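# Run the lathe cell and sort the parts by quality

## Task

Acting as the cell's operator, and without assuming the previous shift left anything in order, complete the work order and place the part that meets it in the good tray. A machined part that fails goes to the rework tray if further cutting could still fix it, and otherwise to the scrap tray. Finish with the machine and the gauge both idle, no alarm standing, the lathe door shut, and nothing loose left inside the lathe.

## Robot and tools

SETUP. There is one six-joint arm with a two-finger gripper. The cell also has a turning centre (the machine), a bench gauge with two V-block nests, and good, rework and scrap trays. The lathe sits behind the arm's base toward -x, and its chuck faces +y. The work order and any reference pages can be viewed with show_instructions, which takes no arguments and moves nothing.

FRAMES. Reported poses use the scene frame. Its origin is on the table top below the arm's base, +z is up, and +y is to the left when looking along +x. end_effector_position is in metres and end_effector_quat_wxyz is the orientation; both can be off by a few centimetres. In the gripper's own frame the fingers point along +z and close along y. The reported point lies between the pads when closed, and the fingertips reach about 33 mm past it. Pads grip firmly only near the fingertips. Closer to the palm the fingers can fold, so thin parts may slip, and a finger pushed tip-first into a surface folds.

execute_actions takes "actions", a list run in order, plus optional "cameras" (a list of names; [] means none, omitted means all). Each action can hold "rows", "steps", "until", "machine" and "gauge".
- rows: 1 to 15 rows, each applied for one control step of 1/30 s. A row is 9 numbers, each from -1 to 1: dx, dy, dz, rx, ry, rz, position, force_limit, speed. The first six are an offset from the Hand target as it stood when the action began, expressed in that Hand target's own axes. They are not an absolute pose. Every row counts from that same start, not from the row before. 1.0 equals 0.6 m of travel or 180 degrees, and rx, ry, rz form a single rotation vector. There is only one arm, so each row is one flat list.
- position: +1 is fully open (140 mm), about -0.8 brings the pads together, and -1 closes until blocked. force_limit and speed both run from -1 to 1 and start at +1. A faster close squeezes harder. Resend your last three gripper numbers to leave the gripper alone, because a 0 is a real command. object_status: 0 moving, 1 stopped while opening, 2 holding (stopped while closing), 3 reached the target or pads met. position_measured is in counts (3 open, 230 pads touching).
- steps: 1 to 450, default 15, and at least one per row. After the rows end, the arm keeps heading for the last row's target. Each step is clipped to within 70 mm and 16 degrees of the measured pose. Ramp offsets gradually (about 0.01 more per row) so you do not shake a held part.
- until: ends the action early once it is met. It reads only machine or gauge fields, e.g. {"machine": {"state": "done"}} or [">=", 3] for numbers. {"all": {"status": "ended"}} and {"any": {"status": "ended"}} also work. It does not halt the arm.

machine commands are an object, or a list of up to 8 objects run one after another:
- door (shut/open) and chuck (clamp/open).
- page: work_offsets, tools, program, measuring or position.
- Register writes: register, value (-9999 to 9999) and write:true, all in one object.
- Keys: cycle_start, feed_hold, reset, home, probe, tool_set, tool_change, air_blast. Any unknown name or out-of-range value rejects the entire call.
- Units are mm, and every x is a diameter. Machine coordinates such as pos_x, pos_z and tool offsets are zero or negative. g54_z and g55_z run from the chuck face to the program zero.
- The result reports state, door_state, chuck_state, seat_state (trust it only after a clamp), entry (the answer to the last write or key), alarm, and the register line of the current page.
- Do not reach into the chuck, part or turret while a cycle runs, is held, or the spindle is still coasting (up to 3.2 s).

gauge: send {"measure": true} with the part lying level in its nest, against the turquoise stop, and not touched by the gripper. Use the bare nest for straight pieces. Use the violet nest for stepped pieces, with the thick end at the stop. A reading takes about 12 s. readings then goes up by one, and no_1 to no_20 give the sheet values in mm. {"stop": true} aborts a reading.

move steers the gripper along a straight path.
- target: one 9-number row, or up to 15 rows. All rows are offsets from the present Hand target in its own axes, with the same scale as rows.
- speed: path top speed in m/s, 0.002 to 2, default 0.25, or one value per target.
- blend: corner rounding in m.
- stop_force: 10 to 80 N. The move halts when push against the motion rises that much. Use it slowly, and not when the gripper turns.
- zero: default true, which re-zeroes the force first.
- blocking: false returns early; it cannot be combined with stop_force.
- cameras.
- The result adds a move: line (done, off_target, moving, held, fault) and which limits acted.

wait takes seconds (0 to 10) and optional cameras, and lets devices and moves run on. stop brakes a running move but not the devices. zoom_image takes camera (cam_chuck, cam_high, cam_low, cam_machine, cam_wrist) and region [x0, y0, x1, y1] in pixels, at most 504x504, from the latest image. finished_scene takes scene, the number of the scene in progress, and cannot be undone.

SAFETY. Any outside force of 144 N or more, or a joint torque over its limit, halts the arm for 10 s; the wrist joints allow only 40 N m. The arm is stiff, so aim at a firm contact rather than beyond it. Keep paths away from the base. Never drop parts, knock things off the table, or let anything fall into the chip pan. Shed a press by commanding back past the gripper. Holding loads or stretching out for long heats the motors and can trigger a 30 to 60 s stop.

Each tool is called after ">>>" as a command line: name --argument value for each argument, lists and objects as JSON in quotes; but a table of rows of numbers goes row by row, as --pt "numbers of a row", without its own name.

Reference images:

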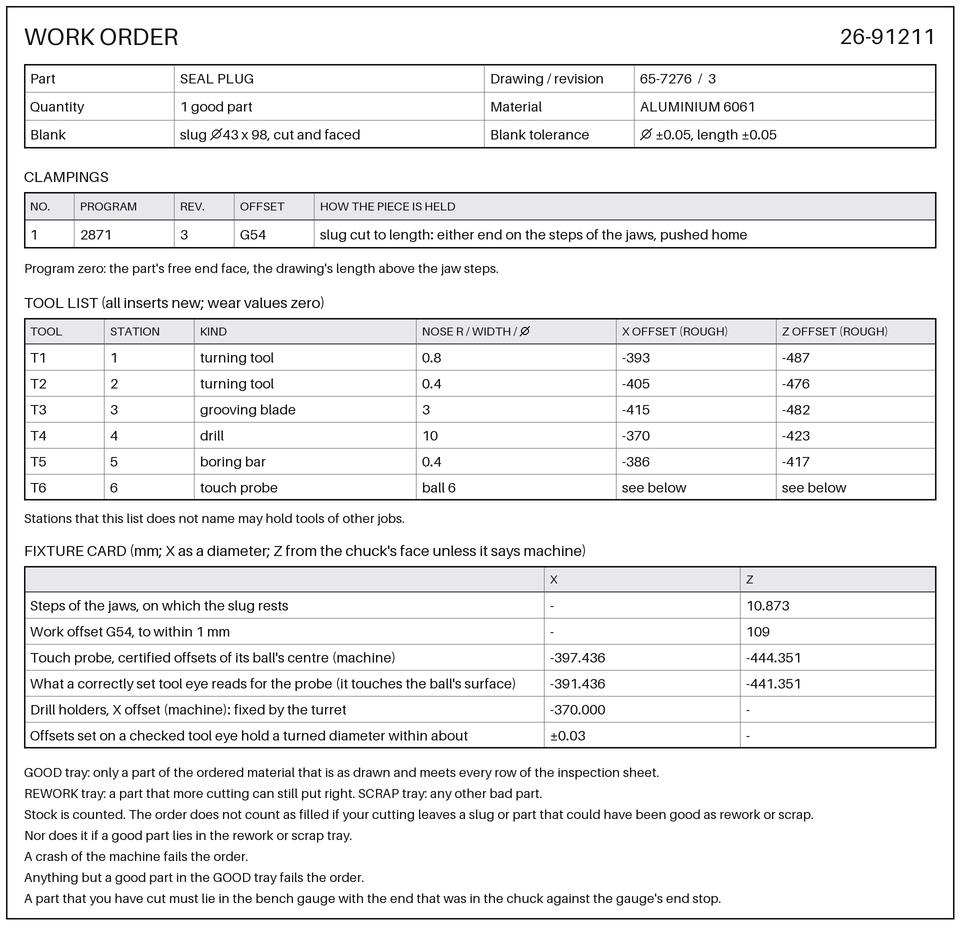

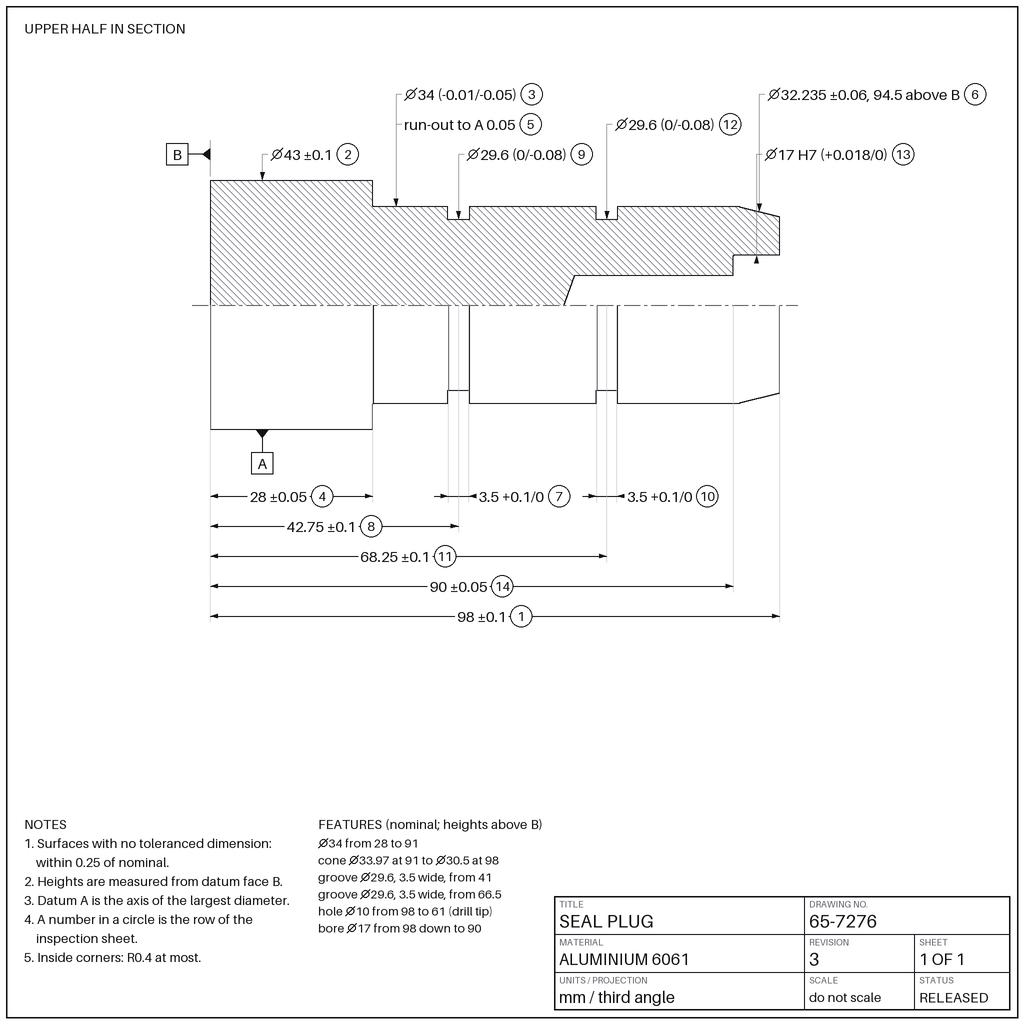

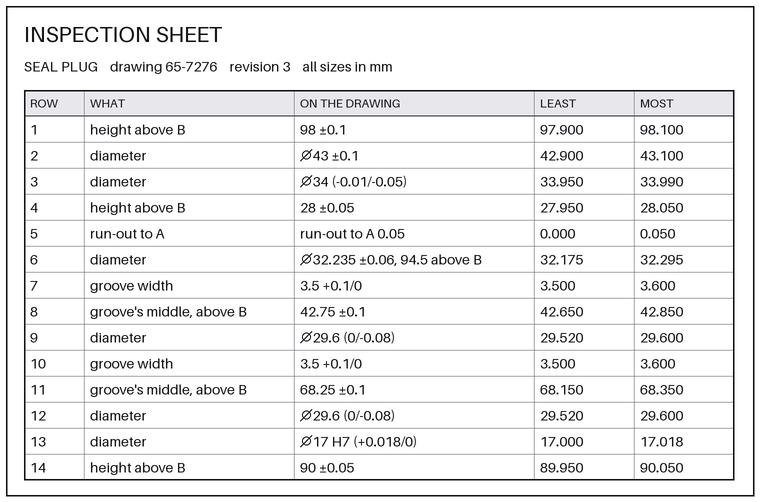

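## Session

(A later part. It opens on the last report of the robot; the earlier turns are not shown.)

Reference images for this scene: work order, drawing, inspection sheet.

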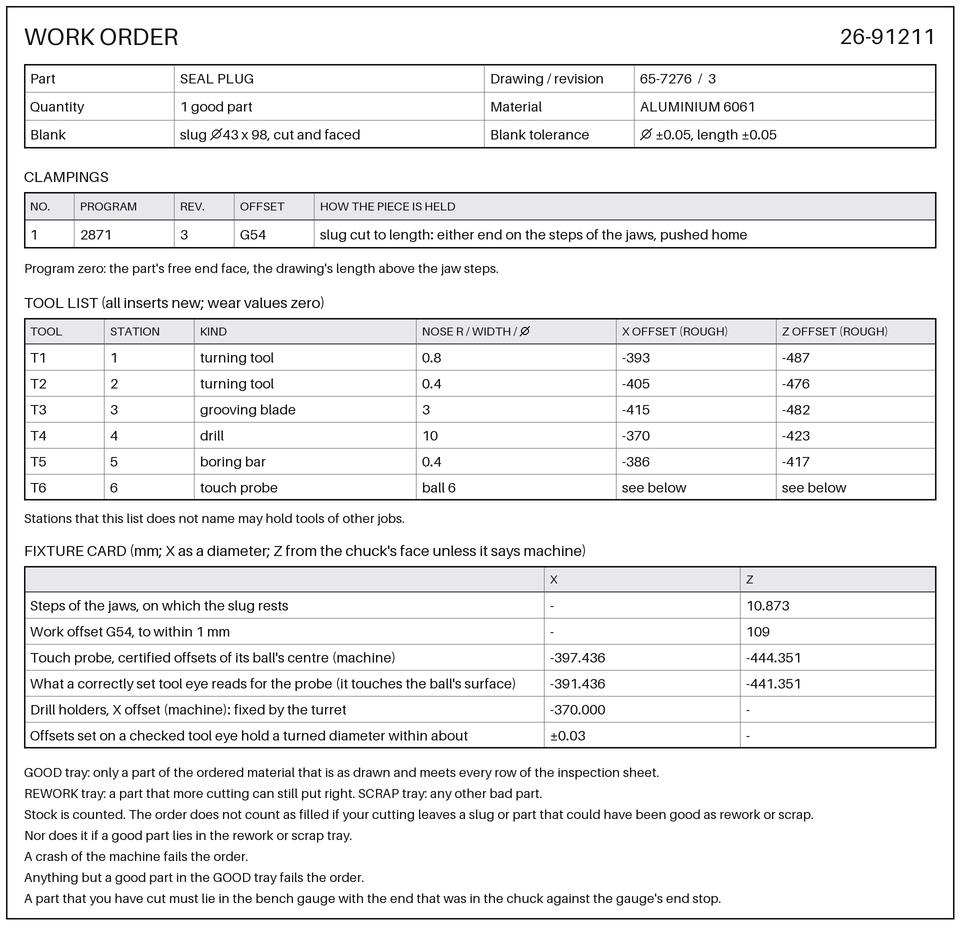

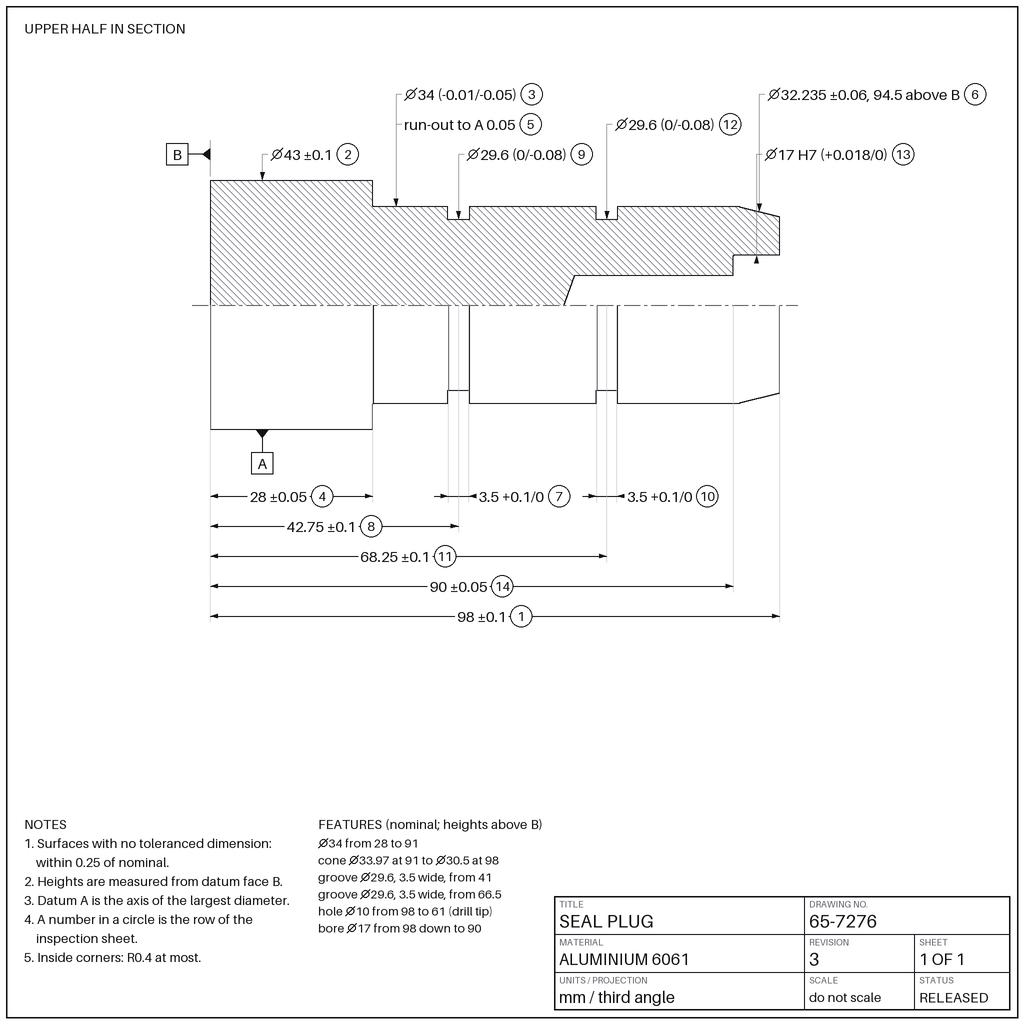

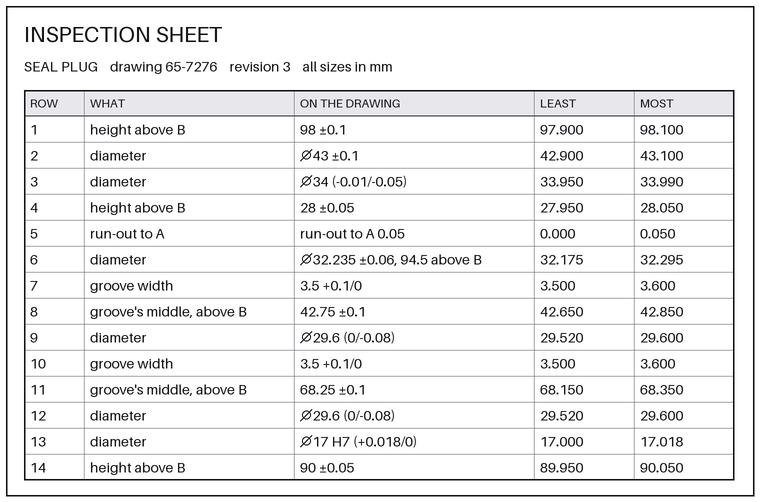

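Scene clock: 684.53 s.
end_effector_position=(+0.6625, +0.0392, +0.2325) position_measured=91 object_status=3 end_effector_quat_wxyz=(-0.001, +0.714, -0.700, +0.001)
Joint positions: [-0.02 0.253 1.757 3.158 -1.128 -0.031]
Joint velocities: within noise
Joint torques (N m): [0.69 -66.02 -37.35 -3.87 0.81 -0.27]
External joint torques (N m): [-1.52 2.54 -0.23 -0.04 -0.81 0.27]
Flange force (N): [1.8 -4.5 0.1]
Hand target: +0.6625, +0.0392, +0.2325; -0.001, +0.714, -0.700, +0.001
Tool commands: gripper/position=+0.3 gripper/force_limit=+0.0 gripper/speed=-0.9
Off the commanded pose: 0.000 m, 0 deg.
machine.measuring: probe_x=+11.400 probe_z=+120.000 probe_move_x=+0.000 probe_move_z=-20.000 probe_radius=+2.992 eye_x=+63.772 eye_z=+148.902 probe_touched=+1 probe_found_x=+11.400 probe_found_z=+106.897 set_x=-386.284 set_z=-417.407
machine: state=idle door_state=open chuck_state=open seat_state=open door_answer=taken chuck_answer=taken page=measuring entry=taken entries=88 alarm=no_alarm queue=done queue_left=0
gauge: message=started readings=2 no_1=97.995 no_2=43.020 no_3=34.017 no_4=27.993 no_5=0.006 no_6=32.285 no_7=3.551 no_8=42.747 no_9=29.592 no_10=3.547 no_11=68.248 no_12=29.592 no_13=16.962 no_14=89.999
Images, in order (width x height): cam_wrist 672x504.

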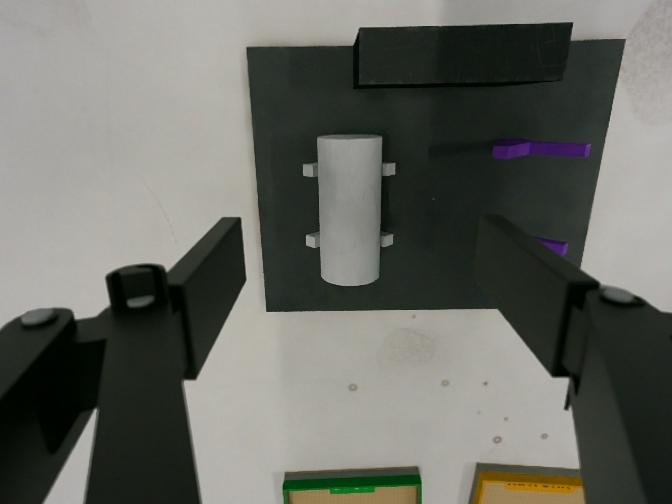

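>>> move --target '[0,0,0.2,0,0,0,0.3,0,-0.9]' --speed 0.15 --cameras '[]'

>>> move --target '[0,0,0,0,0,0,-0.98,0,-1]' --cameras '[]'

>>> execute_actions --actions '[{"machine":[{"register":"t1_x_wear","value":0,"write":true,"page":"tools"},{"register":"t2_x_wear","value":0,"write":true},{"register":"t3_x_wear","value":0,"write":true},{"register":"t5_x_wear","value":-0.003,"write":true}],"steps":60,"until":{"machine":{"queue":["!=","running"]}}}]' --cameras '["cam_wrist"]'

Scene clock: 686.57 s.
end_effector_position=(+0.6628, +0.0391, +0.1126) position_measured=91 object_status=3 end_effector_quat_wxyz=(-0.001, +0.714, -0.700, +0.001)
Joint positions: [-0.017 0.357 1.864 3.161 -0.917 -0.032]
Joint velocities: within noise
Joint torques (N m): [0.47 -72.5 -32.83 -3.42 0.8 -0.27]
External joint torques (N m): [-1.39 3.4 -0.19 -0.01 -0.81 0.27]
Flange force (N): [1.6 -5.4 1.9]
Hand target: +0.6628, +0.0391, +0.1125; -0.001, +0.714, -0.700, +0.001
Off the commanded pose: 0.000 m, 0 deg.
machine.measuring: probe_x=+11.400 probe_z=+120.000 probe_move_x=+0.000 probe_move_z=-20.000 probe_radius=+2.992 eye_x=+63.772 eye_z=+148.902 probe_touched=+1 probe_found_x=+11.400 probe_found_z=+106.897 set_x=-386.284 set_z=-417.407
machine: state=idle door_state=open chuck_state=open seat_state=open door_answer=taken chuck_answer=taken page=measuring entry=taken entries=88 alarm=no_alarm queue=done queue_left=0
gauge: message=started readings=2 no_1=97.995 no_2=43.020 no_3=34.017 no_4=27.993 no_5=0.006 no_6=32.285 no_7=3.551 no_8=42.747 no_9=29.592 no_10=3.547 no_11=68.248 no_12=29.592 no_13=16.962 no_14=89.999
move: done
No camera images: "cameras" was empty.

Scene clock: 688.73 s.
end_effector_position=(+0.6628, +0.0391, +0.1125) position_measured=171 object_status=0 end_effector_quat_wxyz=(-0.001, +0.714, -0.700, +0.001)
Joint positions: [-0.017 0.357 1.864 3.161 -0.917 -0.032]
Joint velocities: within noise
Joint torques (N m): [0.41 -56.48 -33.92 -2.98 7.6 -0.18]
External joint torques (N m): [-1.36 -12.63 0.9 -0.45 -7.61 0.18]
Flange force (N): [2.0 13.7 -25.6]
Hand target: +0.6628, +0.0391, +0.1125; -0.001, +0.714, -0.700, +0.001
Off the commanded pose: 0.000 m, 0 deg.
machine.measuring: probe_x=+11.400 probe_z=+120.000 probe_move_x=+0.000 probe_move_z=-20.000 probe_radius=+2.992 eye_x=+63.772 eye_z=+148.902 probe_touched=+1 probe_found_x=+11.400 probe_found_z=+106.897 set_x=-386.284 set_z=-417.407
machine: state=idle door_state=open chuck_state=open seat_state=open door_answer=taken chuck_answer=taken page=measuring entry=taken entries=88 alarm=no_alarm queue=done queue_left=0
gauge: message=started readings=2 no_1=97.995 no_2=43.020 no_3=34.017 no_4=27.993 no_5=0.006 no_6=32.285 no_7=3.551 no_8=42.747 no_9=29.592 no_10=3.547 no_11=68.248 no_12=29.592 no_13=16.962 no_14=89.999
move: done
No camera images: "cameras" was empty.

Scene clock: 689.77 s.
end_effector_position=(+0.6628, +0.0391, +0.1125) position_measured=171 object_status=2 end_effector_quat_wxyz=(-0.001, +0.714, -0.700, +0.001)
Joint positions: [-0.017 0.357 1.864 3.161 -0.917 -0.032]
Joint velocities: within noise
Joint torques (N m): [0.64 -56.76 -34.09 -3.03 7.75 -0.1]
External joint torques (N m): [-1.6 -12.27 1.06 -0.4 -7.75 0.1]
Flange force (N): [2.5 13.5 -25.4]
Hand target: +0.6628, +0.0391, +0.1125; -0.001, +0.714, -0.700, +0.001
Tool commands: gripper/position=-0.98 gripper/force_limit=+0.0 gripper/speed=-1.0
Off the commanded pose: 0.000 m, 0 deg.
machine.tools: t1_x=-392.964 t1_x_wear=+0.000 t1_z=-487.213 t1_z_wear=+0.000 t1_radius=+0.800 t1_station=+1.000 t2_x=-404.734 t2_x_wear=+0.000 t2_z=-475.932 t2_z_wear=+0.000 t2_radius=+0.400 t2_station=+2.000 t3_x=-415.364 t3_x_wear=+0.000 t3_z=-481.947 t3_z_wear=+0.000 t3_radius=+0.000 t3_station=+3.000 t4_x=-370.000 t4_x_wear=+0.000 t4_z=-423.023 t4_z_wear=+0.000 t4_radius=+0.000 t4_station=+4.000 t5_x=-386.284 t5_x_wear=-0.003 t5_z=-417.408 t5_z_wear=+0.000 t5_radius=+0.400 t5_station=+5.000 t6_x=-397.436 t6_x_wear=+0.000 t6_z=-444.351 t6_z_wear=+0.000 t6_radius=+3.000 t6_station=+6.000
machine: state=idle door_state=open chuck_state=open seat_state=open door_answer=taken chuck_answer=taken page=tools entry=taken entries=92 alarm=no_alarm queue=done queue_left=0
gauge: message=started readings=2 no_1=97.995 no_2=43.020 no_3=34.017 no_4=27.993 no_5=0.006 no_6=32.285 no_7=3.551 no_8=42.747 no_9=29.592 no_10=3.547 no_11=68.248 no_12=29.592 no_13=16.962 no_14=89.999
Images, in order (width x height): cam_wrist 672x504.

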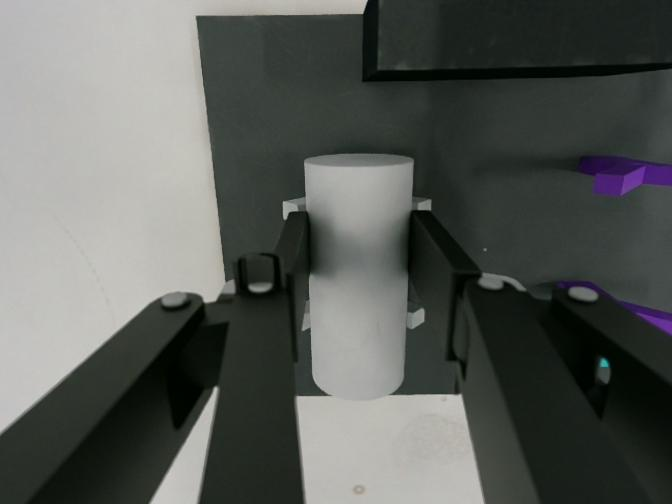

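>>> move --pt "0 0 -0.3 0 0 0 -0.98 0 -1" --pt "0.5533 0.648 -0.5678 0 0 0.2928 -0.98 0 -1" --speed 0.25 --cameras '[]'

>>> move --pt "0.3734 0.3192 0 0 0 0.256 -0.98 0 -1" --pt "0.5146 0.5364 0 0 0 0.428 -0.98 0 -1" --pt "0.5282 0.7939 0 0 0 0.6 -0.98 0 -1" --speed 0.25 --blend 0.03 --cameras '[]'

>>> move --target '[0,-0.433,-0.083,0.5,0,0,-0.98,0,-1]' --speed 0.25 --cameras '[]'

Scene clock: 693.47 s.
end_effector_position=(+0.2794, -0.2999, +0.4525) position_measured=171 object_status=2 end_effector_quat_wxyz=(+0.001, -0.329, +0.944, -0.001)
Joint positions: [-0.94 -0.232 1.851 3.153 -1.533 -0.024]
Joint velocities: within noise
Joint torques (N m): [0.26 -19.98 -43.77 -4.21 0.8 -0.26]
External joint torques (N m): [-0.67 3 2.19 -0.1 -0.81 0.26]
Flange force (N): [0.9 -1.9 2.5]
Hand target: +0.2794, -0.2999, +0.4525; +0.001, -0.329, +0.944, -0.001
Off the commanded pose: 0.000 m, 0 deg.
machine.tools: t1_x=-392.964 t1_x_wear=+0.000 t1_z=-487.213 t1_z_wear=+0.000 t1_radius=+0.800 t1_station=+1.000 t2_x=-404.734 t2_x_wear=+0.000 t2_z=-475.932 t2_z_wear=+0.000 t2_radius=+0.400 t2_station=+2.000 t3_x=-415.364 t3_x_wear=+0.000 t3_z=-481.947 t3_z_wear=+0.000 t3_radius=+0.000 t3_station=+3.000 t4_x=-370.000 t4_x_wear=+0.000 t4_z=-423.023 t4_z_wear=+0.000 t4_radius=+0.000 t4_station=+4.000 t5_x=-386.284 t5_x_wear=-0.003 t5_z=-417.408 t5_z_wear=+0.000 t5_radius=+0.400 t5_station=+5.000 t6_x=-397.436 t6_x_wear=+0.000 t6_z=-444.351 t6_z_wear=+0.000 t6_radius=+3.000 t6_station=+6.000
machine: state=idle door_state=open chuck_state=open seat_state=open door_answer=taken chuck_answer=taken page=tools entry=taken entries=92 alarm=no_alarm queue=done queue_left=0
gauge: message=started readings=2 no_1=97.995 no_2=43.020 no_3=34.017 no_4=27.993 no_5=0.006 no_6=32.285 no_7=3.551 no_8=42.747 no_9=29.592 no_10=3.547 no_11=68.248 no_12=29.592 no_13=16.962 no_14=89.999
move: done
No camera images: "cameras" was empty.

Scene clock: 697.67 s.
end_effector_position=(-0.2647, -0.1232, +0.4510) position_measured=171 object_status=2 end_effector_quat_wxyz=(+0.001, +0.571, +0.821, +0.000)
Joint positions: [-2.805 -0.438 1.98 3.129 -1.608 -0.004]
Joint velocities: within noise
Joint torques (N m): [1.29 0.7 -43.64 -4.17 0.81 -0.23]
External joint torques (N m): [-1.43 1.82 2.08 -0.16 -0.82 0.23]
Flange force (N): [3.9 -0.6 2.3]
Hand target: -0.2647, -0.1231, +0.4510; +0.001, +0.571, +0.821, +0.000
Off the commanded pose: 0.000 m, 0 deg.
machine.tools: t1_x=-392.964 t1_x_wear=+0.000 t1_z=-487.213 t1_z_wear=+0.000 t1_radius=+0.800 t1_station=+1.000 t2_x=-404.734 t2_x_wear=+0.000 t2_z=-475.932 t2_z_wear=+0.000 t2_radius=+0.400 t2_station=+2.000 t3_x=-415.364 t3_x_wear=+0.000 t3_z=-481.947 t3_z_wear=+0.000 t3_radius=+0.000 t3_station=+3.000 t4_x=-370.000 t4_x_wear=+0.000 t4_z=-423.023 t4_z_wear=+0.000 t4_radius=+0.000 t4_station=+4.000 t5_x=-386.284 t5_x_wear=-0.003 t5_z=-417.408 t5_z_wear=+0.000 t5_radius=+0.400 t5_station=+5.000 t6_x=-397.436 t6_x_wear=+0.000 t6_z=-444.351 t6_z_wear=+0.000 t6_radius=+3.000 t6_station=+6.000
machine: state=idle door_state=open chuck_state=open seat_state=open door_answer=taken chuck_answer=taken page=tools entry=taken entries=92 alarm=no_alarm queue=done queue_left=0
gauge: message=started readings=2 no_1=97.995 no_2=43.020 no_3=34.017 no_4=27.993 no_5=0.006 no_6=32.285 no_7=3.551 no_8=42.747 no_9=29.592 no_10=3.547 no_11=68.248 no_12=29.592 no_13=16.962 no_14=89.999
move: done
No camera images: "cameras" was empty.

Scene clock: 701.40 s.
end_effector_position=(-0.5084, -0.2135, +0.5003) position_measured=171 object_status=2 end_effector_quat_wxyz=(-0.403, +0.405, +0.581, -0.580)
Joint positions: [-2.823 -0.458 2.514 3.095 0.477 0.028]
Joint velocities: within noise
Joint torques (N m): [1.35 3.61 -43.07 -3.62 4.94 -0.29]
External joint torques (N m): [-1.62 2.6 3.3 -0.18 -2.2 0.24]
Flange force (N): [0.0 0.0 0.0]
Hand target: -0.5084, -0.2135, +0.5003; -0.403, +0.405, +0.581, -0.580
Off the commanded pose: 0.000 m, 0 deg.
machine.tools: t1_x=-392.964 t1_x_wear=+0.000 t1_z=-487.213 t1_z_wear=+0.000 t1_radius=+0.800 t1_station=+1.000 t2_x=-404.734 t2_x_wear=+0.000 t2_z=-475.932 t2_z_wear=+0.000 t2_radius=+0.400 t2_station=+2.000 t3_x=-415.364 t3_x_wear=+0.000 t3_z=-481.947 t3_z_wear=+0.000 t3_radius=+0.000 t3_station=+3.000 t4_x=-370.000 t4_x_wear=+0.000 t4_z=-423.023 t4_z_wear=+0.000 t4_radius=+0.000 t4_station=+4.000 t5_x=-386.284 t5_x_wear=-0.003 t5_z=-417.408 t5_z_wear=+0.000 t5_radius=+0.400 t5_station=+5.000 t6_x=-397.436 t6_x_wear=+0.000 t6_z=-444.351 t6_z_wear=+0.000 t6_radius=+3.000 t6_station=+6.000
machine: state=idle door_state=open chuck_state=open seat_state=open door_answer=taken chuck_answer=taken page=tools entry=taken entries=92 alarm=no_alarm queue=done queue_left=0
gauge: message=started readings=2 no_1=97.995 no_2=43.020 no_3=34.017 no_4=27.993 no_5=0.006 no_6=32.285 no_7=3.551 no_8=42.747 no_9=29.592 no_10=3.547 no_11=68.248 no_12=29.592 no_13=16.962 no_14=89.999
move: done
No camera images: "cameras" was empty.

>>> execute_actions --actions '[]' --cameras '["cam_chuck"]'

>>> zoom_image --camera "cam_chuck" --region '[200, 80, 420, 260]'

Scene clock: 701.67 s.
end_effector_position=(-0.5084, -0.2135, +0.5003) position_measured=171 object_status=2 end_effector_quat_wxyz=(-0.403, +0.405, +0.581, -0.580)
Joint positions: [-2.823 -0.458 2.514 3.095 0.477 0.029]
Joint velocities: within noise
Joint torques (N m): [1.68 3.35 -43.01 -3.71 4.93 -0.19]
External joint torques (N m): [-1.91 2.81 3.24 -0.09 -2.19 0.15]
Flange force (N): [0.0 0.0 0.0]
Hand target: -0.5084, -0.2135, +0.5003; -0.403, +0.405, +0.581, -0.580
Tool commands: gripper/position=-0.98 gripper/force_limit=+0.0 gripper/speed=-1.0
Off the commanded pose: 0.000 m, 0 deg.
machine.tools: t1_x=-392.964 t1_x_wear=+0.000 t1_z=-487.213 t1_z_wear=+0.000 t1_radius=+0.800 t1_station=+1.000 t2_x=-404.734 t2_x_wear=+0.000 t2_z=-475.932 t2_z_wear=+0.000 t2_radius=+0.400 t2_station=+2.000 t3_x=-415.364 t3_x_wear=+0.000 t3_z=-481.947 t3_z_wear=+0.000 t3_radius=+0.000 t3_station=+3.000 t4_x=-370.000 t4_x_wear=+0.000 t4_z=-423.023 t4_z_wear=+0.000 t4_radius=+0.000 t4_station=+4.000 t5_x=-386.284 t5_x_wear=-0.003 t5_z=-417.408 t5_z_wear=+0.000 t5_radius=+0.400 t5_station=+5.000 t6_x=-397.436 t6_x_wear=+0.000 t6_z=-444.351 t6_z_wear=+0.000 t6_radius=+3.000 t6_station=+6.000
machine: state=idle door_state=open chuck_state=open seat_state=open door_answer=taken chuck_answer=taken page=tools entry=taken entries=92 alarm=no_alarm queue=done queue_left=0
gauge: message=started readings=2 no_1=97.995 no_2=43.020 no_3=34.017 no_4=27.993 no_5=0.006 no_6=32.285 no_7=3.551 no_8=42.747 no_9=29.592 no_10=3.547 no_11=68.248 no_12=29.592 no_13=16.962 no_14=89.999
Images, in order (width x height): cam_chuck 672x504.

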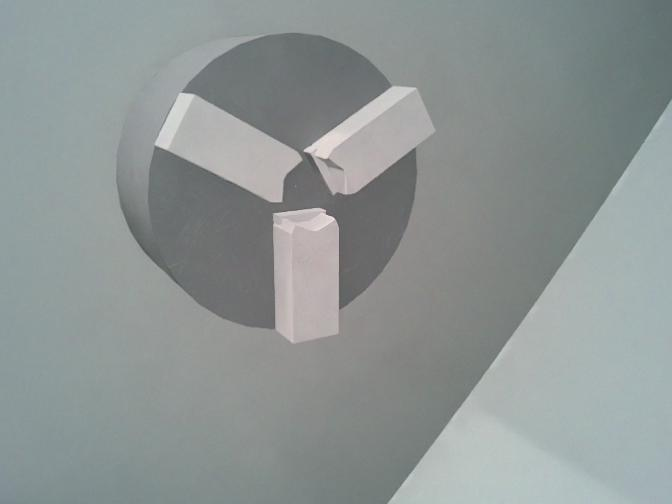

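Scaled by 2.291 from the camera's 672x504 image, which has a finer 960x720 frame.

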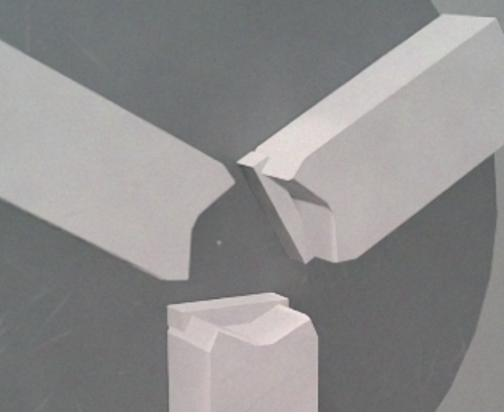

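>>> move --target '[0.2302,0.3078,0.148,0,0.1133,0,-0.98,0,-1]' --speed 0.25 --cameras '[]'

Scene clock: 703.33 s.
end_effector_position=(-0.6393, -0.1150, +0.3153) position_measured=171 object_status=2 end_effector_quat_wxyz=(+0.499, -0.501, -0.500, +0.499)
Joint positions: [-2.891 0.138 2.555 3.436 1.137 -0.141]
Joint velocities: within noise
Joint torques (N m): [2.06 -37.5 -22.19 -2.27 4.87 -0.22]
External joint torques (N m): [-1.72 4.11 2.43 0.12 -2.15 0.18]
Flange force (N): [4.9 5.8 3.4]
Hand target: -0.6393, -0.1151, +0.3152; +0.499, -0.501, -0.500, +0.499
Off the commanded pose: 0.000 m, 0 deg.
machine.tools: t1_x=-392.964 t1_x_wear=+0.000 t1_z=-487.213 t1_z_wear=+0.000 t1_radius=+0.800 t1_station=+1.000 t2_x=-404.734 t2_x_wear=+0.000 t2_z=-475.932 t2_z_wear=+0.000 t2_radius=+0.400 t2_station=+2.000 t3_x=-415.364 t3_x_wear=+0.000 t3_z=-481.947 t3_z_wear=+0.000 t3_radius=+0.000 t3_station=+3.000 t4_x=-370.000 t4_x_wear=+0.000 t4_z=-423.023 t4_z_wear=+0.000 t4_radius=+0.000 t4_station=+4.000 t5_x=-386.284 t5_x_wear=-0.003 t5_z=-417.408 t5_z_wear=+0.000 t5_radius=+0.400 t5_station=+5.000 t6_x=-397.436 t6_x_wear=+0.000 t6_z=-444.351 t6_z_wear=+0.000 t6_radius=+3.000 t6_station=+6.000
machine: state=idle door_state=open chuck_state=open seat_state=open door_answer=taken chuck_answer=taken page=tools entry=taken entries=92 alarm=no_alarm queue=done queue_left=0
gauge: message=started readings=2 no_1=97.995 no_2=43.020 no_3=34.017 no_4=27.993 no_5=0.006 no_6=32.285 no_7=3.551 no_8=42.747 no_9=29.592 no_10=3.547 no_11=68.248 no_12=29.592 no_13=16.962 no_14=89.999
move: done
No camera images: "cameras" was empty.

>>> move --pt "0.0068 0.0205 0.06 0 0 0 -0.98 0 -1" --pt "0.0068 0.0205 0.1955 0 0 0 -0.98 0 -1" --speed 0.15 --cameras '["cam_chuck"]'

>>> move --target '[-0.148,0,0,0,0,0,-0.98,0,-1]' --speed 0.025 --stop_force 12 --cameras '["cam_chuck"]'

Scene clock: 704.93 s.
end_effector_position=(-0.7565, -0.1109, +0.3026) position_measured=171 object_status=2 end_effector_quat_wxyz=(+0.499, -0.501, -0.500, +0.499)
Joint positions: [-2.971 0.294 2.367 3.352 1.096 -0.112]
Joint velocities: within noise
Joint torques (N m): [2.41 -56.02 -23.31 -2.38 4.97 -0.3]
External joint torques (N m): [-1.85 5.4 2.06 0.16 -2.24 0.25]
Flange force (N): [3.5 6.7 4.4]
Hand target: -0.7565, -0.1109, +0.3026; +0.499, -0.501, -0.500, +0.499
Off the commanded pose: 0.000 m, 0 deg.
machine.tools: t1_x=-392.964 t1_x_wear=+0.000 t1_z=-487.213 t1_z_wear=+0.000 t1_radius=+0.800 t1_station=+1.000 t2_x=-404.734 t2_x_wear=+0.000 t2_z=-475.932 t2_z_wear=+0.000 t2_radius=+0.400 t2_station=+2.000 t3_x=-415.364 t3_x_wear=+0.000 t3_z=-481.947 t3_z_wear=+0.000 t3_radius=+0.000 t3_station=+3.000 t4_x=-370.000 t4_x_wear=+0.000 t4_z=-423.023 t4_z_wear=+0.000 t4_radius=+0.000 t4_station=+4.000 t5_x=-386.284 t5_x_wear=-0.003 t5_z=-417.408 t5_z_wear=+0.000 t5_radius=+0.400 t5_station=+5.000 t6_x=-397.436 t6_x_wear=+0.000 t6_z=-444.351 t6_z_wear=+0.000 t6_radius=+3.000 t6_station=+6.000
machine: state=idle door_state=open chuck_state=open seat_state=open door_answer=taken chuck_answer=taken page=tools entry=taken entries=92 alarm=no_alarm queue=done queue_left=0
gauge: message=started readings=2 no_1=97.995 no_2=43.020 no_3=34.017 no_4=27.993 no_5=0.006 no_6=32.285 no_7=3.551 no_8=42.747 no_9=29.592 no_10=3.547 no_11=68.248 no_12=29.592 no_13=16.962 no_14=89.999
move: done
Images, in order (width x height): cam_chuck 672x504.

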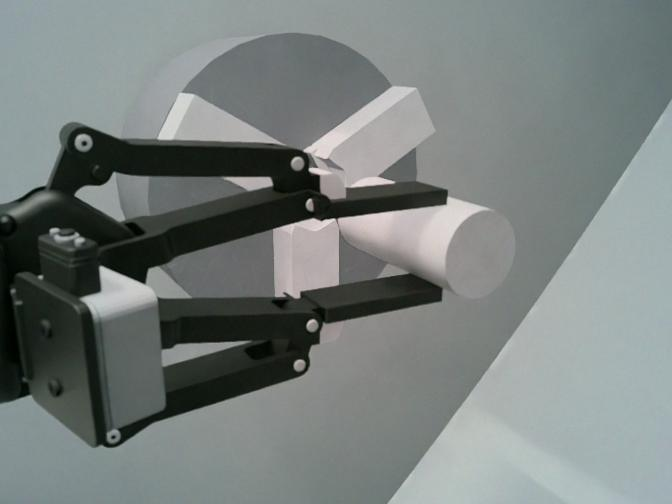

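Scene clock: 709.17 s.
end_effector_position=(-0.7566, -0.1962, +0.3026) position_measured=171 object_status=2 end_effector_quat_wxyz=(+0.499, -0.501, -0.500, +0.499)
Joint positions: [-2.789 0.328 2.313 3.558 1.104 -0.21]
Joint velocities: within noise
Joint torques (N m): [29.52 -59.14 -26.46 -12.89 2.68 -0.29]
External joint torques (N m): [-28.97 5.46 5.23 10.48 0.01 0.24]
Flange force (N): [35.9 8.3 11.5]
Hand target: -0.7566, -0.1962, +0.3026; +0.499, -0.501, -0.500, +0.499 (not the last commanded pose)
Off the commanded pose: 0.004 m, 0 deg.
machine.tools: t1_x=-392.964 t1_x_wear=+0.000 t1_z=-487.213 t1_z_wear=+0.000 t1_radius=+0.800 t1_station=+1.000 t2_x=-404.734 t2_x_wear=+0.000 t2_z=-475.932 t2_z_wear=+0.000 t2_radius=+0.400 t2_station=+2.000 t3_x=-415.364 t3_x_wear=+0.000 t3_z=-481.947 t3_z_wear=+0.000 t3_radius=+0.000 t3_station=+3.000 t4_x=-370.000 t4_x_wear=+0.000 t4_z=-423.023 t4_z_wear=+0.000 t4_radius=+0.000 t4_station=+4.000 t5_x=-386.284 t5_x_wear=-0.003 t5_z=-417.408 t5_z_wear=+0.000 t5_radius=+0.400 t5_station=+5.000 t6_x=-397.436 t6_x_wear=+0.000 t6_z=-444.351 t6_z_wear=+0.000 t6_radius=+3.000 t6_station=+6.000
machine: state=idle door_state=open chuck_state=open seat_state=open door_answer=taken chuck_answer=taken page=tools entry=taken entries=92 alarm=no_alarm queue=done queue_left=0
gauge: message=started readings=2 no_1=97.995 no_2=43.020 no_3=34.017 no_4=27.993 no_5=0.006 no_6=32.285 no_7=3.551 no_8=42.747 no_9=29.592 no_10=3.547 no_11=68.248 no_12=29.592 no_13=16.962 no_14=89.999
move: contact
Images, in order (width x height): cam_chuck 672x504.

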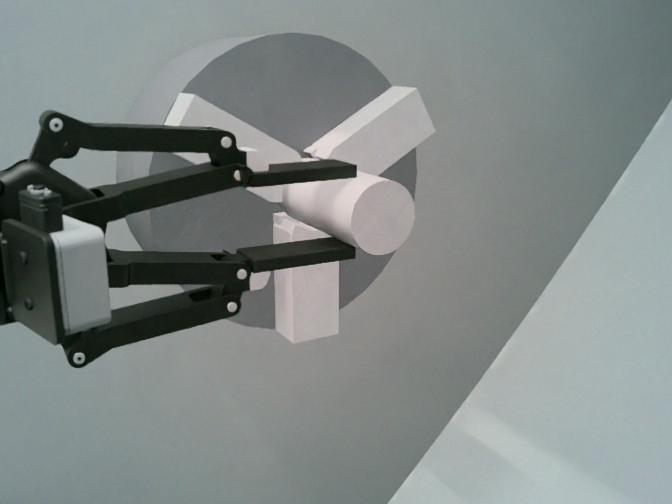

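>>> move --target '[0.0005,-0.0005,0,0,0,0,-0.98,0,-1]' --speed 0.02 --cameras '[]'

>>> execute_actions --actions '[{"machine":{"chuck":"clamp"},"steps":75}]' --cameras '[]'

Scene clock: 710.00 s.
end_effector_position=(-0.7566, -0.1959, +0.3029) position_measured=171 object_status=2 end_effector_quat_wxyz=(+0.499, -0.501, -0.500, +0.499)
Joint positions: [-2.79 0.328 2.313 3.557 1.103 -0.21]
Joint velocities: within noise
Joint torques (N m): [22.6 -61.93 -27.48 -10.57 4.14 -0.12]
External joint torques (N m): [-22.06 8.26 6.24 8.16 -1.45 0.07]
Flange force (N): [26.8 11.8 10.0]
Hand target: -0.7566, -0.1959, +0.3029; +0.499, -0.501, -0.500, +0.499
Off the commanded pose: 0.000 m, 0 deg.
machine.tools: t1_x=-392.964 t1_x_wear=+0.000 t1_z=-487.213 t1_z_wear=+0.000 t1_radius=+0.800 t1_station=+1.000 t2_x=-404.734 t2_x_wear=+0.000 t2_z=-475.932 t2_z_wear=+0.000 t2_radius=+0.400 t2_station=+2.000 t3_x=-415.364 t3_x_wear=+0.000 t3_z=-481.947 t3_z_wear=+0.000 t3_radius=+0.000 t3_station=+3.000 t4_x=-370.000 t4_x_wear=+0.000 t4_z=-423.023 t4_z_wear=+0.000 t4_radius=+0.000 t4_station=+4.000 t5_x=-386.284 t5_x_wear=-0.003 t5_z=-417.408 t5_z_wear=+0.000 t5_radius=+0.400 t5_station=+5.000 t6_x=-397.436 t6_x_wear=+0.000 t6_z=-444.351 t6_z_wear=+0.000 t6_radius=+3.000 t6_station=+6.000
machine: state=idle door_state=open chuck_state=open seat_state=open door_answer=taken chuck_answer=taken page=tools entry=taken entries=92 alarm=no_alarm queue=done queue_left=0
gauge: message=started readings=2 no_1=97.995 no_2=43.020 no_3=34.017 no_4=27.993 no_5=0.006 no_6=32.285 no_7=3.551 no_8=42.747 no_9=29.592 no_10=3.547 no_11=68.248 no_12=29.592 no_13=16.962 no_14=89.999
move: done
No camera images: "cameras" was empty.

Scene clock: 712.70 s.
end_effector_position=(-0.7566, -0.1959, +0.3029) position_measured=171 object_status=2 end_effector_quat_wxyz=(+0.499, -0.501, -0.500, +0.499)
Joint positions: [-2.79 0.328 2.313 3.557 1.103 -0.21]
Joint velocities: within noise
Joint torques (N m): [8 -47.59 -42.27 -7.84 0.89 -0.51]
External joint torques (N m): [-7.47 -6.12 21.02 5.43 1.8 0.46]
Flange force (N): [22.3 -1.6 -40.2]
Hand target: -0.7566, -0.1959, +0.3029; +0.499, -0.501, -0.500, +0.499
Tool commands: gripper/position=-0.98 gripper/force_limit=+0.0 gripper/speed=-1.0
Off the commanded pose: 0.000 m, 0 deg.
machine.tools: t1_x=-392.964 t1_x_wear=+0.000 t1_z=-487.213 t1_z_wear=+0.000 t1_radius=+0.800 t1_station=+1.000 t2_x=-404.734 t2_x_wear=+0.000 t2_z=-475.932 t2_z_wear=+0.000 t2_radius=+0.400 t2_station=+2.000 t3_x=-415.364 t3_x_wear=+0.000 t3_z=-481.947 t3_z_wear=+0.000 t3_radius=+0.000 t3_station=+3.000 t4_x=-370.000 t4_x_wear=+0.000 t4_z=-423.023 t4_z_wear=+0.000 t4_radius=+0.000 t4_station=+4.000 t5_x=-386.284 t5_x_wear=-0.003 t5_z=-417.408 t5_z_wear=+0.000 t5_radius=+0.400 t5_station=+5.000 t6_x=-397.436 t6_x_wear=+0.000 t6_z=-444.351 t6_z_wear=+0.000 t6_radius=+3.000 t6_station=+6.000
machine: state=idle door_state=open chuck_state=clamped seat_state=home door_answer=taken chuck_answer=taken page=tools entry=taken entries=92 alarm=no_alarm queue=done queue_left=0
gauge: message=started readings=2 no_1=97.995 no_2=43.020 no_3=34.017 no_4=27.993 no_5=0.006 no_6=32.285 no_7=3.551 no_8=42.747 no_9=29.592 no_10=3.547 no_11=68.248 no_12=29.592 no_13=16.962 no_14=89.999
No camera images: "cameras" was empty.

>>> move --target '[0.001,-0.0001,-0.0007,0,0,0,-0.98,0,-1]' --speed 0.02 --cameras '[]'

>>> move --target '[0,0,0,0,0,0,0.1,0,-0.85]' --cameras '[]'

>>> move --target '[0,0,0,0,0,0,-1,-1,-1]' --cameras '[]'

>>> execute_actions --actions '[{"steps":30}]' --cameras '[]'

Scene clock: 715.20 s.
end_effector_position=(-0.7562, -0.1953, +0.3030) position_measured=171 object_status=2 end_effector_quat_wxyz=(+0.499, -0.501, -0.500, +0.499)
Joint positions: [-2.79 0.327 2.314 3.556 1.104 -0.209]
Joint velocities: within noise
Joint torques (N m): [3.72 -58.04 -21.22 -2.86 4.22 -0.45]
External joint torques (N m): [-3.26 4.49 -0.03 0.45 -1.54 0.41]
Flange force (N): [3.9 5.6 7.8]
Hand target: -0.7562, -0.1953, +0.3030; +0.499, -0.501, -0.500, +0.499
Off the commanded pose: 0.000 m, 0 deg.
machine.tools: t1_x=-392.964 t1_x_wear=+0.000 t1_z=-487.213 t1_z_wear=+0.000 t1_radius=+0.800 t1_station=+1.000 t2_x=-404.734 t2_x_wear=+0.000 t2_z=-475.932 t2_z_wear=+0.000 t2_radius=+0.400 t2_station=+2.000 t3_x=-415.364 t3_x_wear=+0.000 t3_z=-481.947 t3_z_wear=+0.000 t3_radius=+0.000 t3_station=+3.000 t4_x=-370.000 t4_x_wear=+0.000 t4_z=-423.023 t4_z_wear=+0.000 t4_radius=+0.000 t4_station=+4.000 t5_x=-386.284 t5_x_wear=-0.003 t5_z=-417.408 t5_z_wear=+0.000 t5_radius=+0.400 t5_station=+5.000 t6_x=-397.436 t6_x_wear=+0.000 t6_z=-444.351 t6_z_wear=+0.000 t6_radius=+3.000 t6_station=+6.000
machine: state=idle door_state=open chuck_state=clamped seat_state=home door_answer=taken chuck_answer=taken page=tools entry=taken entries=92 alarm=no_alarm queue=done queue_left=0
gauge: message=started readings=2 no_1=97.995 no_2=43.020 no_3=34.017 no_4=27.993 no_5=0.006 no_6=32.285 no_7=3.551 no_8=42.747 no_9=29.592 no_10=3.547 no_11=68.248 no_12=29.592 no_13=16.962 no_14=89.999
move: done
No camera images: "cameras" was empty.

Scene clock: 716.23 s.
end_effector_position=(-0.7562, -0.1953, +0.3030) position_measured=117 object_status=0 end_effector_quat_wxyz=(+0.499, -0.501, -0.500, +0.499)
Joint positions: [-2.79 0.327 2.314 3.556 1.104 -0.209]
Joint velocities: within noise
Joint torques (N m): [2.39 -56.76 -21.21 -2.37 3.52 -0.41]
External joint torques (N m): [-1.83 3.27 0.01 -0.04 -0.85 0.36]
Flange force (N): [2.7 4.9 5.2]
Hand target: -0.7562, -0.1953, +0.3030; +0.499, -0.501, -0.500, +0.499
Off the commanded pose: 0.000 m, 0 deg.
machine.tools: t1_x=-392.964 t1_x_wear=+0.000 t1_z=-487.213 t1_z_wear=+0.000 t1_radius=+0.800 t1_station=+1.000 t2_x=-404.734 t2_x_wear=+0.000 t2_z=-475.932 t2_z_wear=+0.000 t2_radius=+0.400 t2_station=+2.000 t3_x=-415.364 t3_x_wear=+0.000 t3_z=-481.947 t3_z_wear=+0.000 t3_radius=+0.000 t3_station=+3.000 t4_x=-370.000 t4_x_wear=+0.000 t4_z=-423.023 t4_z_wear=+0.000 t4_radius=+0.000 t4_station=+4.000 t5_x=-386.284 t5_x_wear=-0.003 t5_z=-417.408 t5_z_wear=+0.000 t5_radius=+0.400 t5_station=+5.000 t6_x=-397.436 t6_x_wear=+0.000 t6_z=-444.351 t6_z_wear=+0.000 t6_radius=+3.000 t6_station=+6.000
machine: state=idle door_state=open chuck_state=clamped seat_state=home door_answer=taken chuck_answer=taken page=tools entry=taken entries=92 alarm=no_alarm queue=done queue_left=0
gauge: message=started readings=2 no_1=97.995 no_2=43.020 no_3=34.017 no_4=27.993 no_5=0.006 no_6=32.285 no_7=3.551 no_8=42.747 no_9=29.592 no_10=3.547 no_11=68.248 no_12=29.592 no_13=16.962 no_14=89.999
move: done
No camera images: "cameras" was empty.

Scene clock: 717.57 s.
end_effector_position=(-0.7562, -0.1953, +0.3030) position_measured=169 object_status=2 end_effector_quat_wxyz=(+0.499, -0.501, -0.500, +0.499)
Joint positions: [-2.79 0.327 2.314 3.556 1.104 -0.209]
Joint velocities: within noise
Joint torques (N m): [1.25 -57.26 -23.8 -2.48 4.06 -0.34]
External joint torques (N m): [-0.75 3.71 2.55 0.07 -1.37 0.29]
Flange force (N): [2.0 5.5 1.0]
Hand target: -0.7562, -0.1953, +0.3030; +0.499, -0.501, -0.500, +0.499
Off the commanded pose: 0.000 m, 0 deg.
machine.tools: t1_x=-392.964 t1_x_wear=+0.000 t1_z=-487.213 t1_z_wear=+0.000 t1_radius=+0.800 t1_station=+1.000 t2_x=-404.734 t2_x_wear=+0.000 t2_z=-475.932 t2_z_wear=+0.000 t2_radius=+0.400 t2_station=+2.000 t3_x=-415.364 t3_x_wear=+0.000 t3_z=-481.947 t3_z_wear=+0.000 t3_radius=+0.000 t3_station=+3.000 t4_x=-370.000 t4_x_wear=+0.000 t4_z=-423.023 t4_z_wear=+0.000 t4_radius=+0.000 t4_station=+4.000 t5_x=-386.284 t5_x_wear=-0.003 t5_z=-417.408 t5_z_wear=+0.000 t5_radius=+0.400 t5_station=+5.000 t6_x=-397.436 t6_x_wear=+0.000 t6_z=-444.351 t6_z_wear=+0.000 t6_radius=+3.000 t6_station=+6.000
machine: state=idle door_state=open chuck_state=clamped seat_state=home door_answer=taken chuck_answer=taken page=tools entry=taken entries=92 alarm=no_alarm queue=done queue_left=0
gauge: message=started readings=2 no_1=97.995 no_2=43.020 no_3=34.017 no_4=27.993 no_5=0.006 no_6=32.285 no_7=3.551 no_8=42.747 no_9=29.592 no_10=3.547 no_11=68.248 no_12=29.592 no_13=16.962 no_14=89.999
move: done
No camera images: "cameras" was empty.

Scene clock: 718.77 s.
end_effector_position=(-0.7562, -0.1953, +0.3030) position_measured=169 object_status=2 end_effector_quat_wxyz=(+0.499, -0.501, -0.500, +0.499)
Joint positions: [-2.79 0.327 2.314 3.556 1.104 -0.209]
Joint velocities: within noise
Joint torques (N m): [1.2 -57.04 -24.01 -2.45 4.1 -0.27]
External joint torques (N m): [-0.71 3.53 2.81 0.06 -1.41 0.22]
Flange force (N): [2.2 5.1 0.4]
Hand target: -0.7562, -0.1953, +0.3030; +0.499, -0.501, -0.500, +0.499
Tool commands: gripper/position=-1.0 gripper/force_limit=-1.0 gripper/speed=-1.0
Off the commanded pose: 0.000 m, 0 deg.
machine.tools: t1_x=-392.964 t1_x_wear=+0.000 t1_z=-487.213 t1_z_wear=+0.000 t1_radius=+0.800 t1_station=+1.000 t2_x=-404.734 t2_x_wear=+0.000 t2_z=-475.932 t2_z_wear=+0.000 t2_radius=+0.400 t2_station=+2.000 t3_x=-415.364 t3_x_wear=+0.000 t3_z=-481.947 t3_z_wear=+0.000 t3_radius=+0.000 t3_station=+3.000 t4_x=-370.000 t4_x_wear=+0.000 t4_z=-423.023 t4_z_wear=+0.000 t4_radius=+0.000 t4_station=+4.000 t5_x=-386.284 t5_x_wear=-0.003 t5_z=-417.408 t5_z_wear=+0.000 t5_radius=+0.400 t5_station=+5.000 t6_x=-397.436 t6_x_wear=+0.000 t6_z=-444.351 t6_z_wear=+0.000 t6_radius=+3.000 t6_station=+6.000
machine: state=idle door_state=open chuck_state=clamped seat_state=home door_answer=taken chuck_answer=taken page=tools entry=taken entries=92 alarm=no_alarm queue=done queue_left=0
gauge: message=started readings=2 no_1=97.995 no_2=43.020 no_3=34.017 no_4=27.993 no_5=0.006 no_6=32.285 no_7=3.551 no_8=42.747 no_9=29.592 no_10=3.547 no_11=68.248 no_12=29.592 no_13=16.962 no_14=89.999
No camera images: "cameras" was empty.

Nearly balanced. Opening the chuck, pushing home softly, and clamping again.

>>> execute_actions --actions '[{"machine":{"chuck":"open"},"steps":70}]' --cameras '[]'

>>> move --target '[0,-0.0002,-0.0001,0,0,0,-1,-1,-1]' --speed 0.01 --cameras '[]'

>>> move --target '[-0.008,0,0,0,0,0,-1,-1,-1]' --speed 0.005 --stop_force 11 --cameras '[]'

>>> execute_actions --actions '[{"machine":{"chuck":"clamp"},"steps":75}]' --cameras '[]'

Scene clock: 722.47 s.
end_effector_position=(-0.7562, -0.1953, +0.3030) position_measured=169 object_status=2 end_effector_quat_wxyz=(+0.499, -0.501, -0.500, +0.499)
Joint positions: [-2.79 0.327 2.314 3.556 1.104 -0.209]
Joint velocities: within noise
Joint torques (N m): [2.59 -59.18 -23.53 -2.59 4.91 -0.34]
External joint torques (N m): [-2.03 5.6 2.25 0.18 -2.22 0.29]
Flange force (N): [3.3 7.2 4.8]
Hand target: -0.7562, -0.1953, +0.3030; +0.499, -0.501, -0.500, +0.499
Tool commands: gripper/position=-1.0 gripper/force_limit=-1.0 gripper/speed=-1.0
Off the commanded pose: 0.000 m, 0 deg.
machine.tools: t1_x=-392.964 t1_x_wear=+0.000 t1_z=-487.213 t1_z_wear=+0.000 t1_radius=+0.800 t1_station=+1.000 t2_x=-404.734 t2_x_wear=+0.000 t2_z=-475.932 t2_z_wear=+0.000 t2_radius=+0.400 t2_station=+2.000 t3_x=-415.364 t3_x_wear=+0.000 t3_z=-481.947 t3_z_wear=+0.000 t3_radius=+0.000 t3_station=+3.000 t4_x=-370.000 t4_x_wear=+0.000 t4_z=-423.023 t4_z_wear=+0.000 t4_radius=+0.000 t4_station=+4.000 t5_x=-386.284 t5_x_wear=-0.003 t5_z=-417.408 t5_z_wear=+0.000 t5_radius=+0.400 t5_station=+5.000 t6_x=-397.436 t6_x_wear=+0.000 t6_z=-444.351 t6_z_wear=+0.000 t6_radius=+3.000 t6_station=+6.000
machine: state=idle door_state=open chuck_state=open seat_state=home door_answer=taken chuck_answer=taken page=tools entry=taken entries=92 alarm=no_alarm queue=done queue_left=0
gauge: message=started readings=2 no_1=97.995 no_2=43.020 no_3=34.017 no_4=27.993 no_5=0.006 no_6=32.285 no_7=3.551 no_8=42.747 no_9=29.592 no_10=3.547 no_11=68.248 no_12=29.592 no_13=16.962 no_14=89.999
No camera images: "cameras" was empty.

Scene clock: 723.17 s.
end_effector_position=(-0.7561, -0.1953, +0.3031) position_measured=169 object_status=2 end_effector_quat_wxyz=(+0.499, -0.501, -0.500, +0.499)
Joint positions: [-2.79 0.327 2.314 3.556 1.103 -0.209]
Joint velocities: within noise
Joint torques (N m): [2.09 -59.46 -23.55 -2.61 4.82 -0.22]
External joint torques (N m): [-1.55 5.91 2.3 0.2 -2.13 0.18]
Flange force (N): [2.1 7.8 4.6]
Hand target: -0.7561, -0.1953, +0.3031; +0.499, -0.501, -0.500, +0.499
Off the commanded pose: 0.000 m, 0 deg.
machine.tools: t1_x=-392.964 t1_x_wear=+0.000 t1_z=-487.213 t1_z_wear=+0.000 t1_radius=+0.800 t1_station=+1.000 t2_x=-404.734 t2_x_wear=+0.000 t2_z=-475.932 t2_z_wear=+0.000 t2_radius=+0.400 t2_station=+2.000 t3_x=-415.364 t3_x_wear=+0.000 t3_z=-481.947 t3_z_wear=+0.000 t3_radius=+0.000 t3_station=+3.000 t4_x=-370.000 t4_x_wear=+0.000 t4_z=-423.023 t4_z_wear=+0.000 t4_radius=+0.000 t4_station=+4.000 t5_x=-386.284 t5_x_wear=-0.003 t5_z=-417.408 t5_z_wear=+0.000 t5_radius=+0.400 t5_station=+5.000 t6_x=-397.436 t6_x_wear=+0.000 t6_z=-444.351 t6_z_wear=+0.000 t6_radius=+3.000 t6_station=+6.000
machine: state=idle door_state=open chuck_state=open seat_state=home door_answer=taken chuck_answer=taken page=tools entry=taken entries=92 alarm=no_alarm queue=done queue_left=0
gauge: message=started readings=2 no_1=97.995 no_2=43.020 no_3=34.017 no_4=27.993 no_5=0.006 no_6=32.285 no_7=3.551 no_8=42.747 no_9=29.592 no_10=3.547 no_11=68.248 no_12=29.592 no_13=16.962 no_14=89.999
move: done
No camera images: "cameras" was empty.

Scene clock: 724.07 s.
end_effector_position=(-0.7560, -0.1959, +0.3031) position_measured=169 object_status=2 end_effector_quat_wxyz=(+0.500, -0.501, -0.500, +0.499)
Joint positions: [-2.789 0.327 2.314 3.558 1.103 -0.21]
Joint velocities: within noise
Joint torques (N m): [13.58 -59.91 -27.21 -7.25 4.25 -0.24]
External joint torques (N m): [-13.09 6.4 5.98 4.85 -1.56 0.2]
Flange force (N): [17.2 9.4 4.2]
Hand target: -0.7560, -0.1959, +0.3031; +0.500, -0.501, -0.500, +0.499 (not the last commanded pose)
Off the commanded pose: 0.004 m, 0 deg.
machine.tools: t1_x=-392.964 t1_x_wear=+0.000 t1_z=-487.213 t1_z_wear=+0.000 t1_radius=+0.800 t1_station=+1.000 t2_x=-404.734 t2_x_wear=+0.000 t2_z=-475.932 t2_z_wear=+0.000 t2_radius=+0.400 t2_station=+2.000 t3_x=-415.364 t3_x_wear=+0.000 t3_z=-481.947 t3_z_wear=+0.000 t3_radius=+0.000 t3_station=+3.000 t4_x=-370.000 t4_x_wear=+0.000 t4_z=-423.023 t4_z_wear=+0.000 t4_radius=+0.000 t4_station=+4.000 t5_x=-386.284 t5_x_wear=-0.003 t5_z=-417.408 t5_z_wear=+0.000 t5_radius=+0.400 t5_station=+5.000 t6_x=-397.436 t6_x_wear=+0.000 t6_z=-444.351 t6_z_wear=+0.000 t6_radius=+3.000 t6_station=+6.000
machine: state=idle door_state=open chuck_state=open seat_state=home door_answer=taken chuck_answer=taken page=tools entry=taken entries=92 alarm=no_alarm queue=done queue_left=0
gauge: message=started readings=2 no_1=97.995 no_2=43.020 no_3=34.017 no_4=27.993 no_5=0.006 no_6=32.285 no_7=3.551 no_8=42.747 no_9=29.592 no_10=3.547 no_11=68.248 no_12=29.592 no_13=16.962 no_14=89.999
move: contact
No camera images: "cameras" was empty.

Scene clock: 726.77 s.
end_effector_position=(-0.7560, -0.1959, +0.3031) position_measured=169 object_status=2 end_effector_quat_wxyz=(+0.500, -0.501, -0.500, +0.499)
Joint positions: [-2.789 0.327 2.314 3.558 1.103 -0.21]
Joint velocities: within noise
Joint torques (N m): [13.18 -57.42 -27.78 -7.15 3.42 -0.22]
External joint torques (N m): [-12.68 3.83 6.54 4.74 -0.73 0.17]
Flange force (N): [18.1 6.5 -0.1]
Hand target: -0.7560, -0.1959, +0.3031; +0.500, -0.501, -0.500, +0.499 (not the last commanded pose)
Tool commands: gripper/position=-1.0 gripper/force_limit=-1.0 gripper/speed=-1.0
Off the commanded pose: 0.004 m, 0 deg.
machine.tools: t1_x=-392.964 t1_x_wear=+0.000 t1_z=-487.213 t1_z_wear=+0.000 t1_radius=+0.800 t1_station=+1.000 t2_x=-404.734 t2_x_wear=+0.000 t2_z=-475.932 t2_z_wear=+0.000 t2_radius=+0.400 t2_station=+2.000 t3_x=-415.364 t3_x_wear=+0.000 t3_z=-481.947 t3_z_wear=+0.000 t3_radius=+0.000 t3_station=+3.000 t4_x=-370.000 t4_x_wear=+0.000 t4_z=-423.023 t4_z_wear=+0.000 t4_radius=+0.000 t4_station=+4.000 t5_x=-386.284 t5_x_wear=-0.003 t5_z=-417.408 t5_z_wear=+0.000 t5_radius=+0.400 t5_station=+5.000 t6_x=-397.436 t6_x_wear=+0.000 t6_z=-444.351 t6_z_wear=+0.000 t6_radius=+3.000 t6_station=+6.000
machine: state=idle door_state=open chuck_state=clamped seat_state=home door_answer=taken chuck_answer=taken page=tools entry=taken entries=92 alarm=no_alarm queue=done queue_left=0
gauge: message=started readings=2 no_1=97.995 no_2=43.020 no_3=34.017 no_4=27.993 no_5=0.006 no_6=32.285 no_7=3.551 no_8=42.747 no_9=29.592 no_10=3.547 no_11=68.248 no_12=29.592 no_13=16.962 no_14=89.999
No camera images: "cameras" was empty.


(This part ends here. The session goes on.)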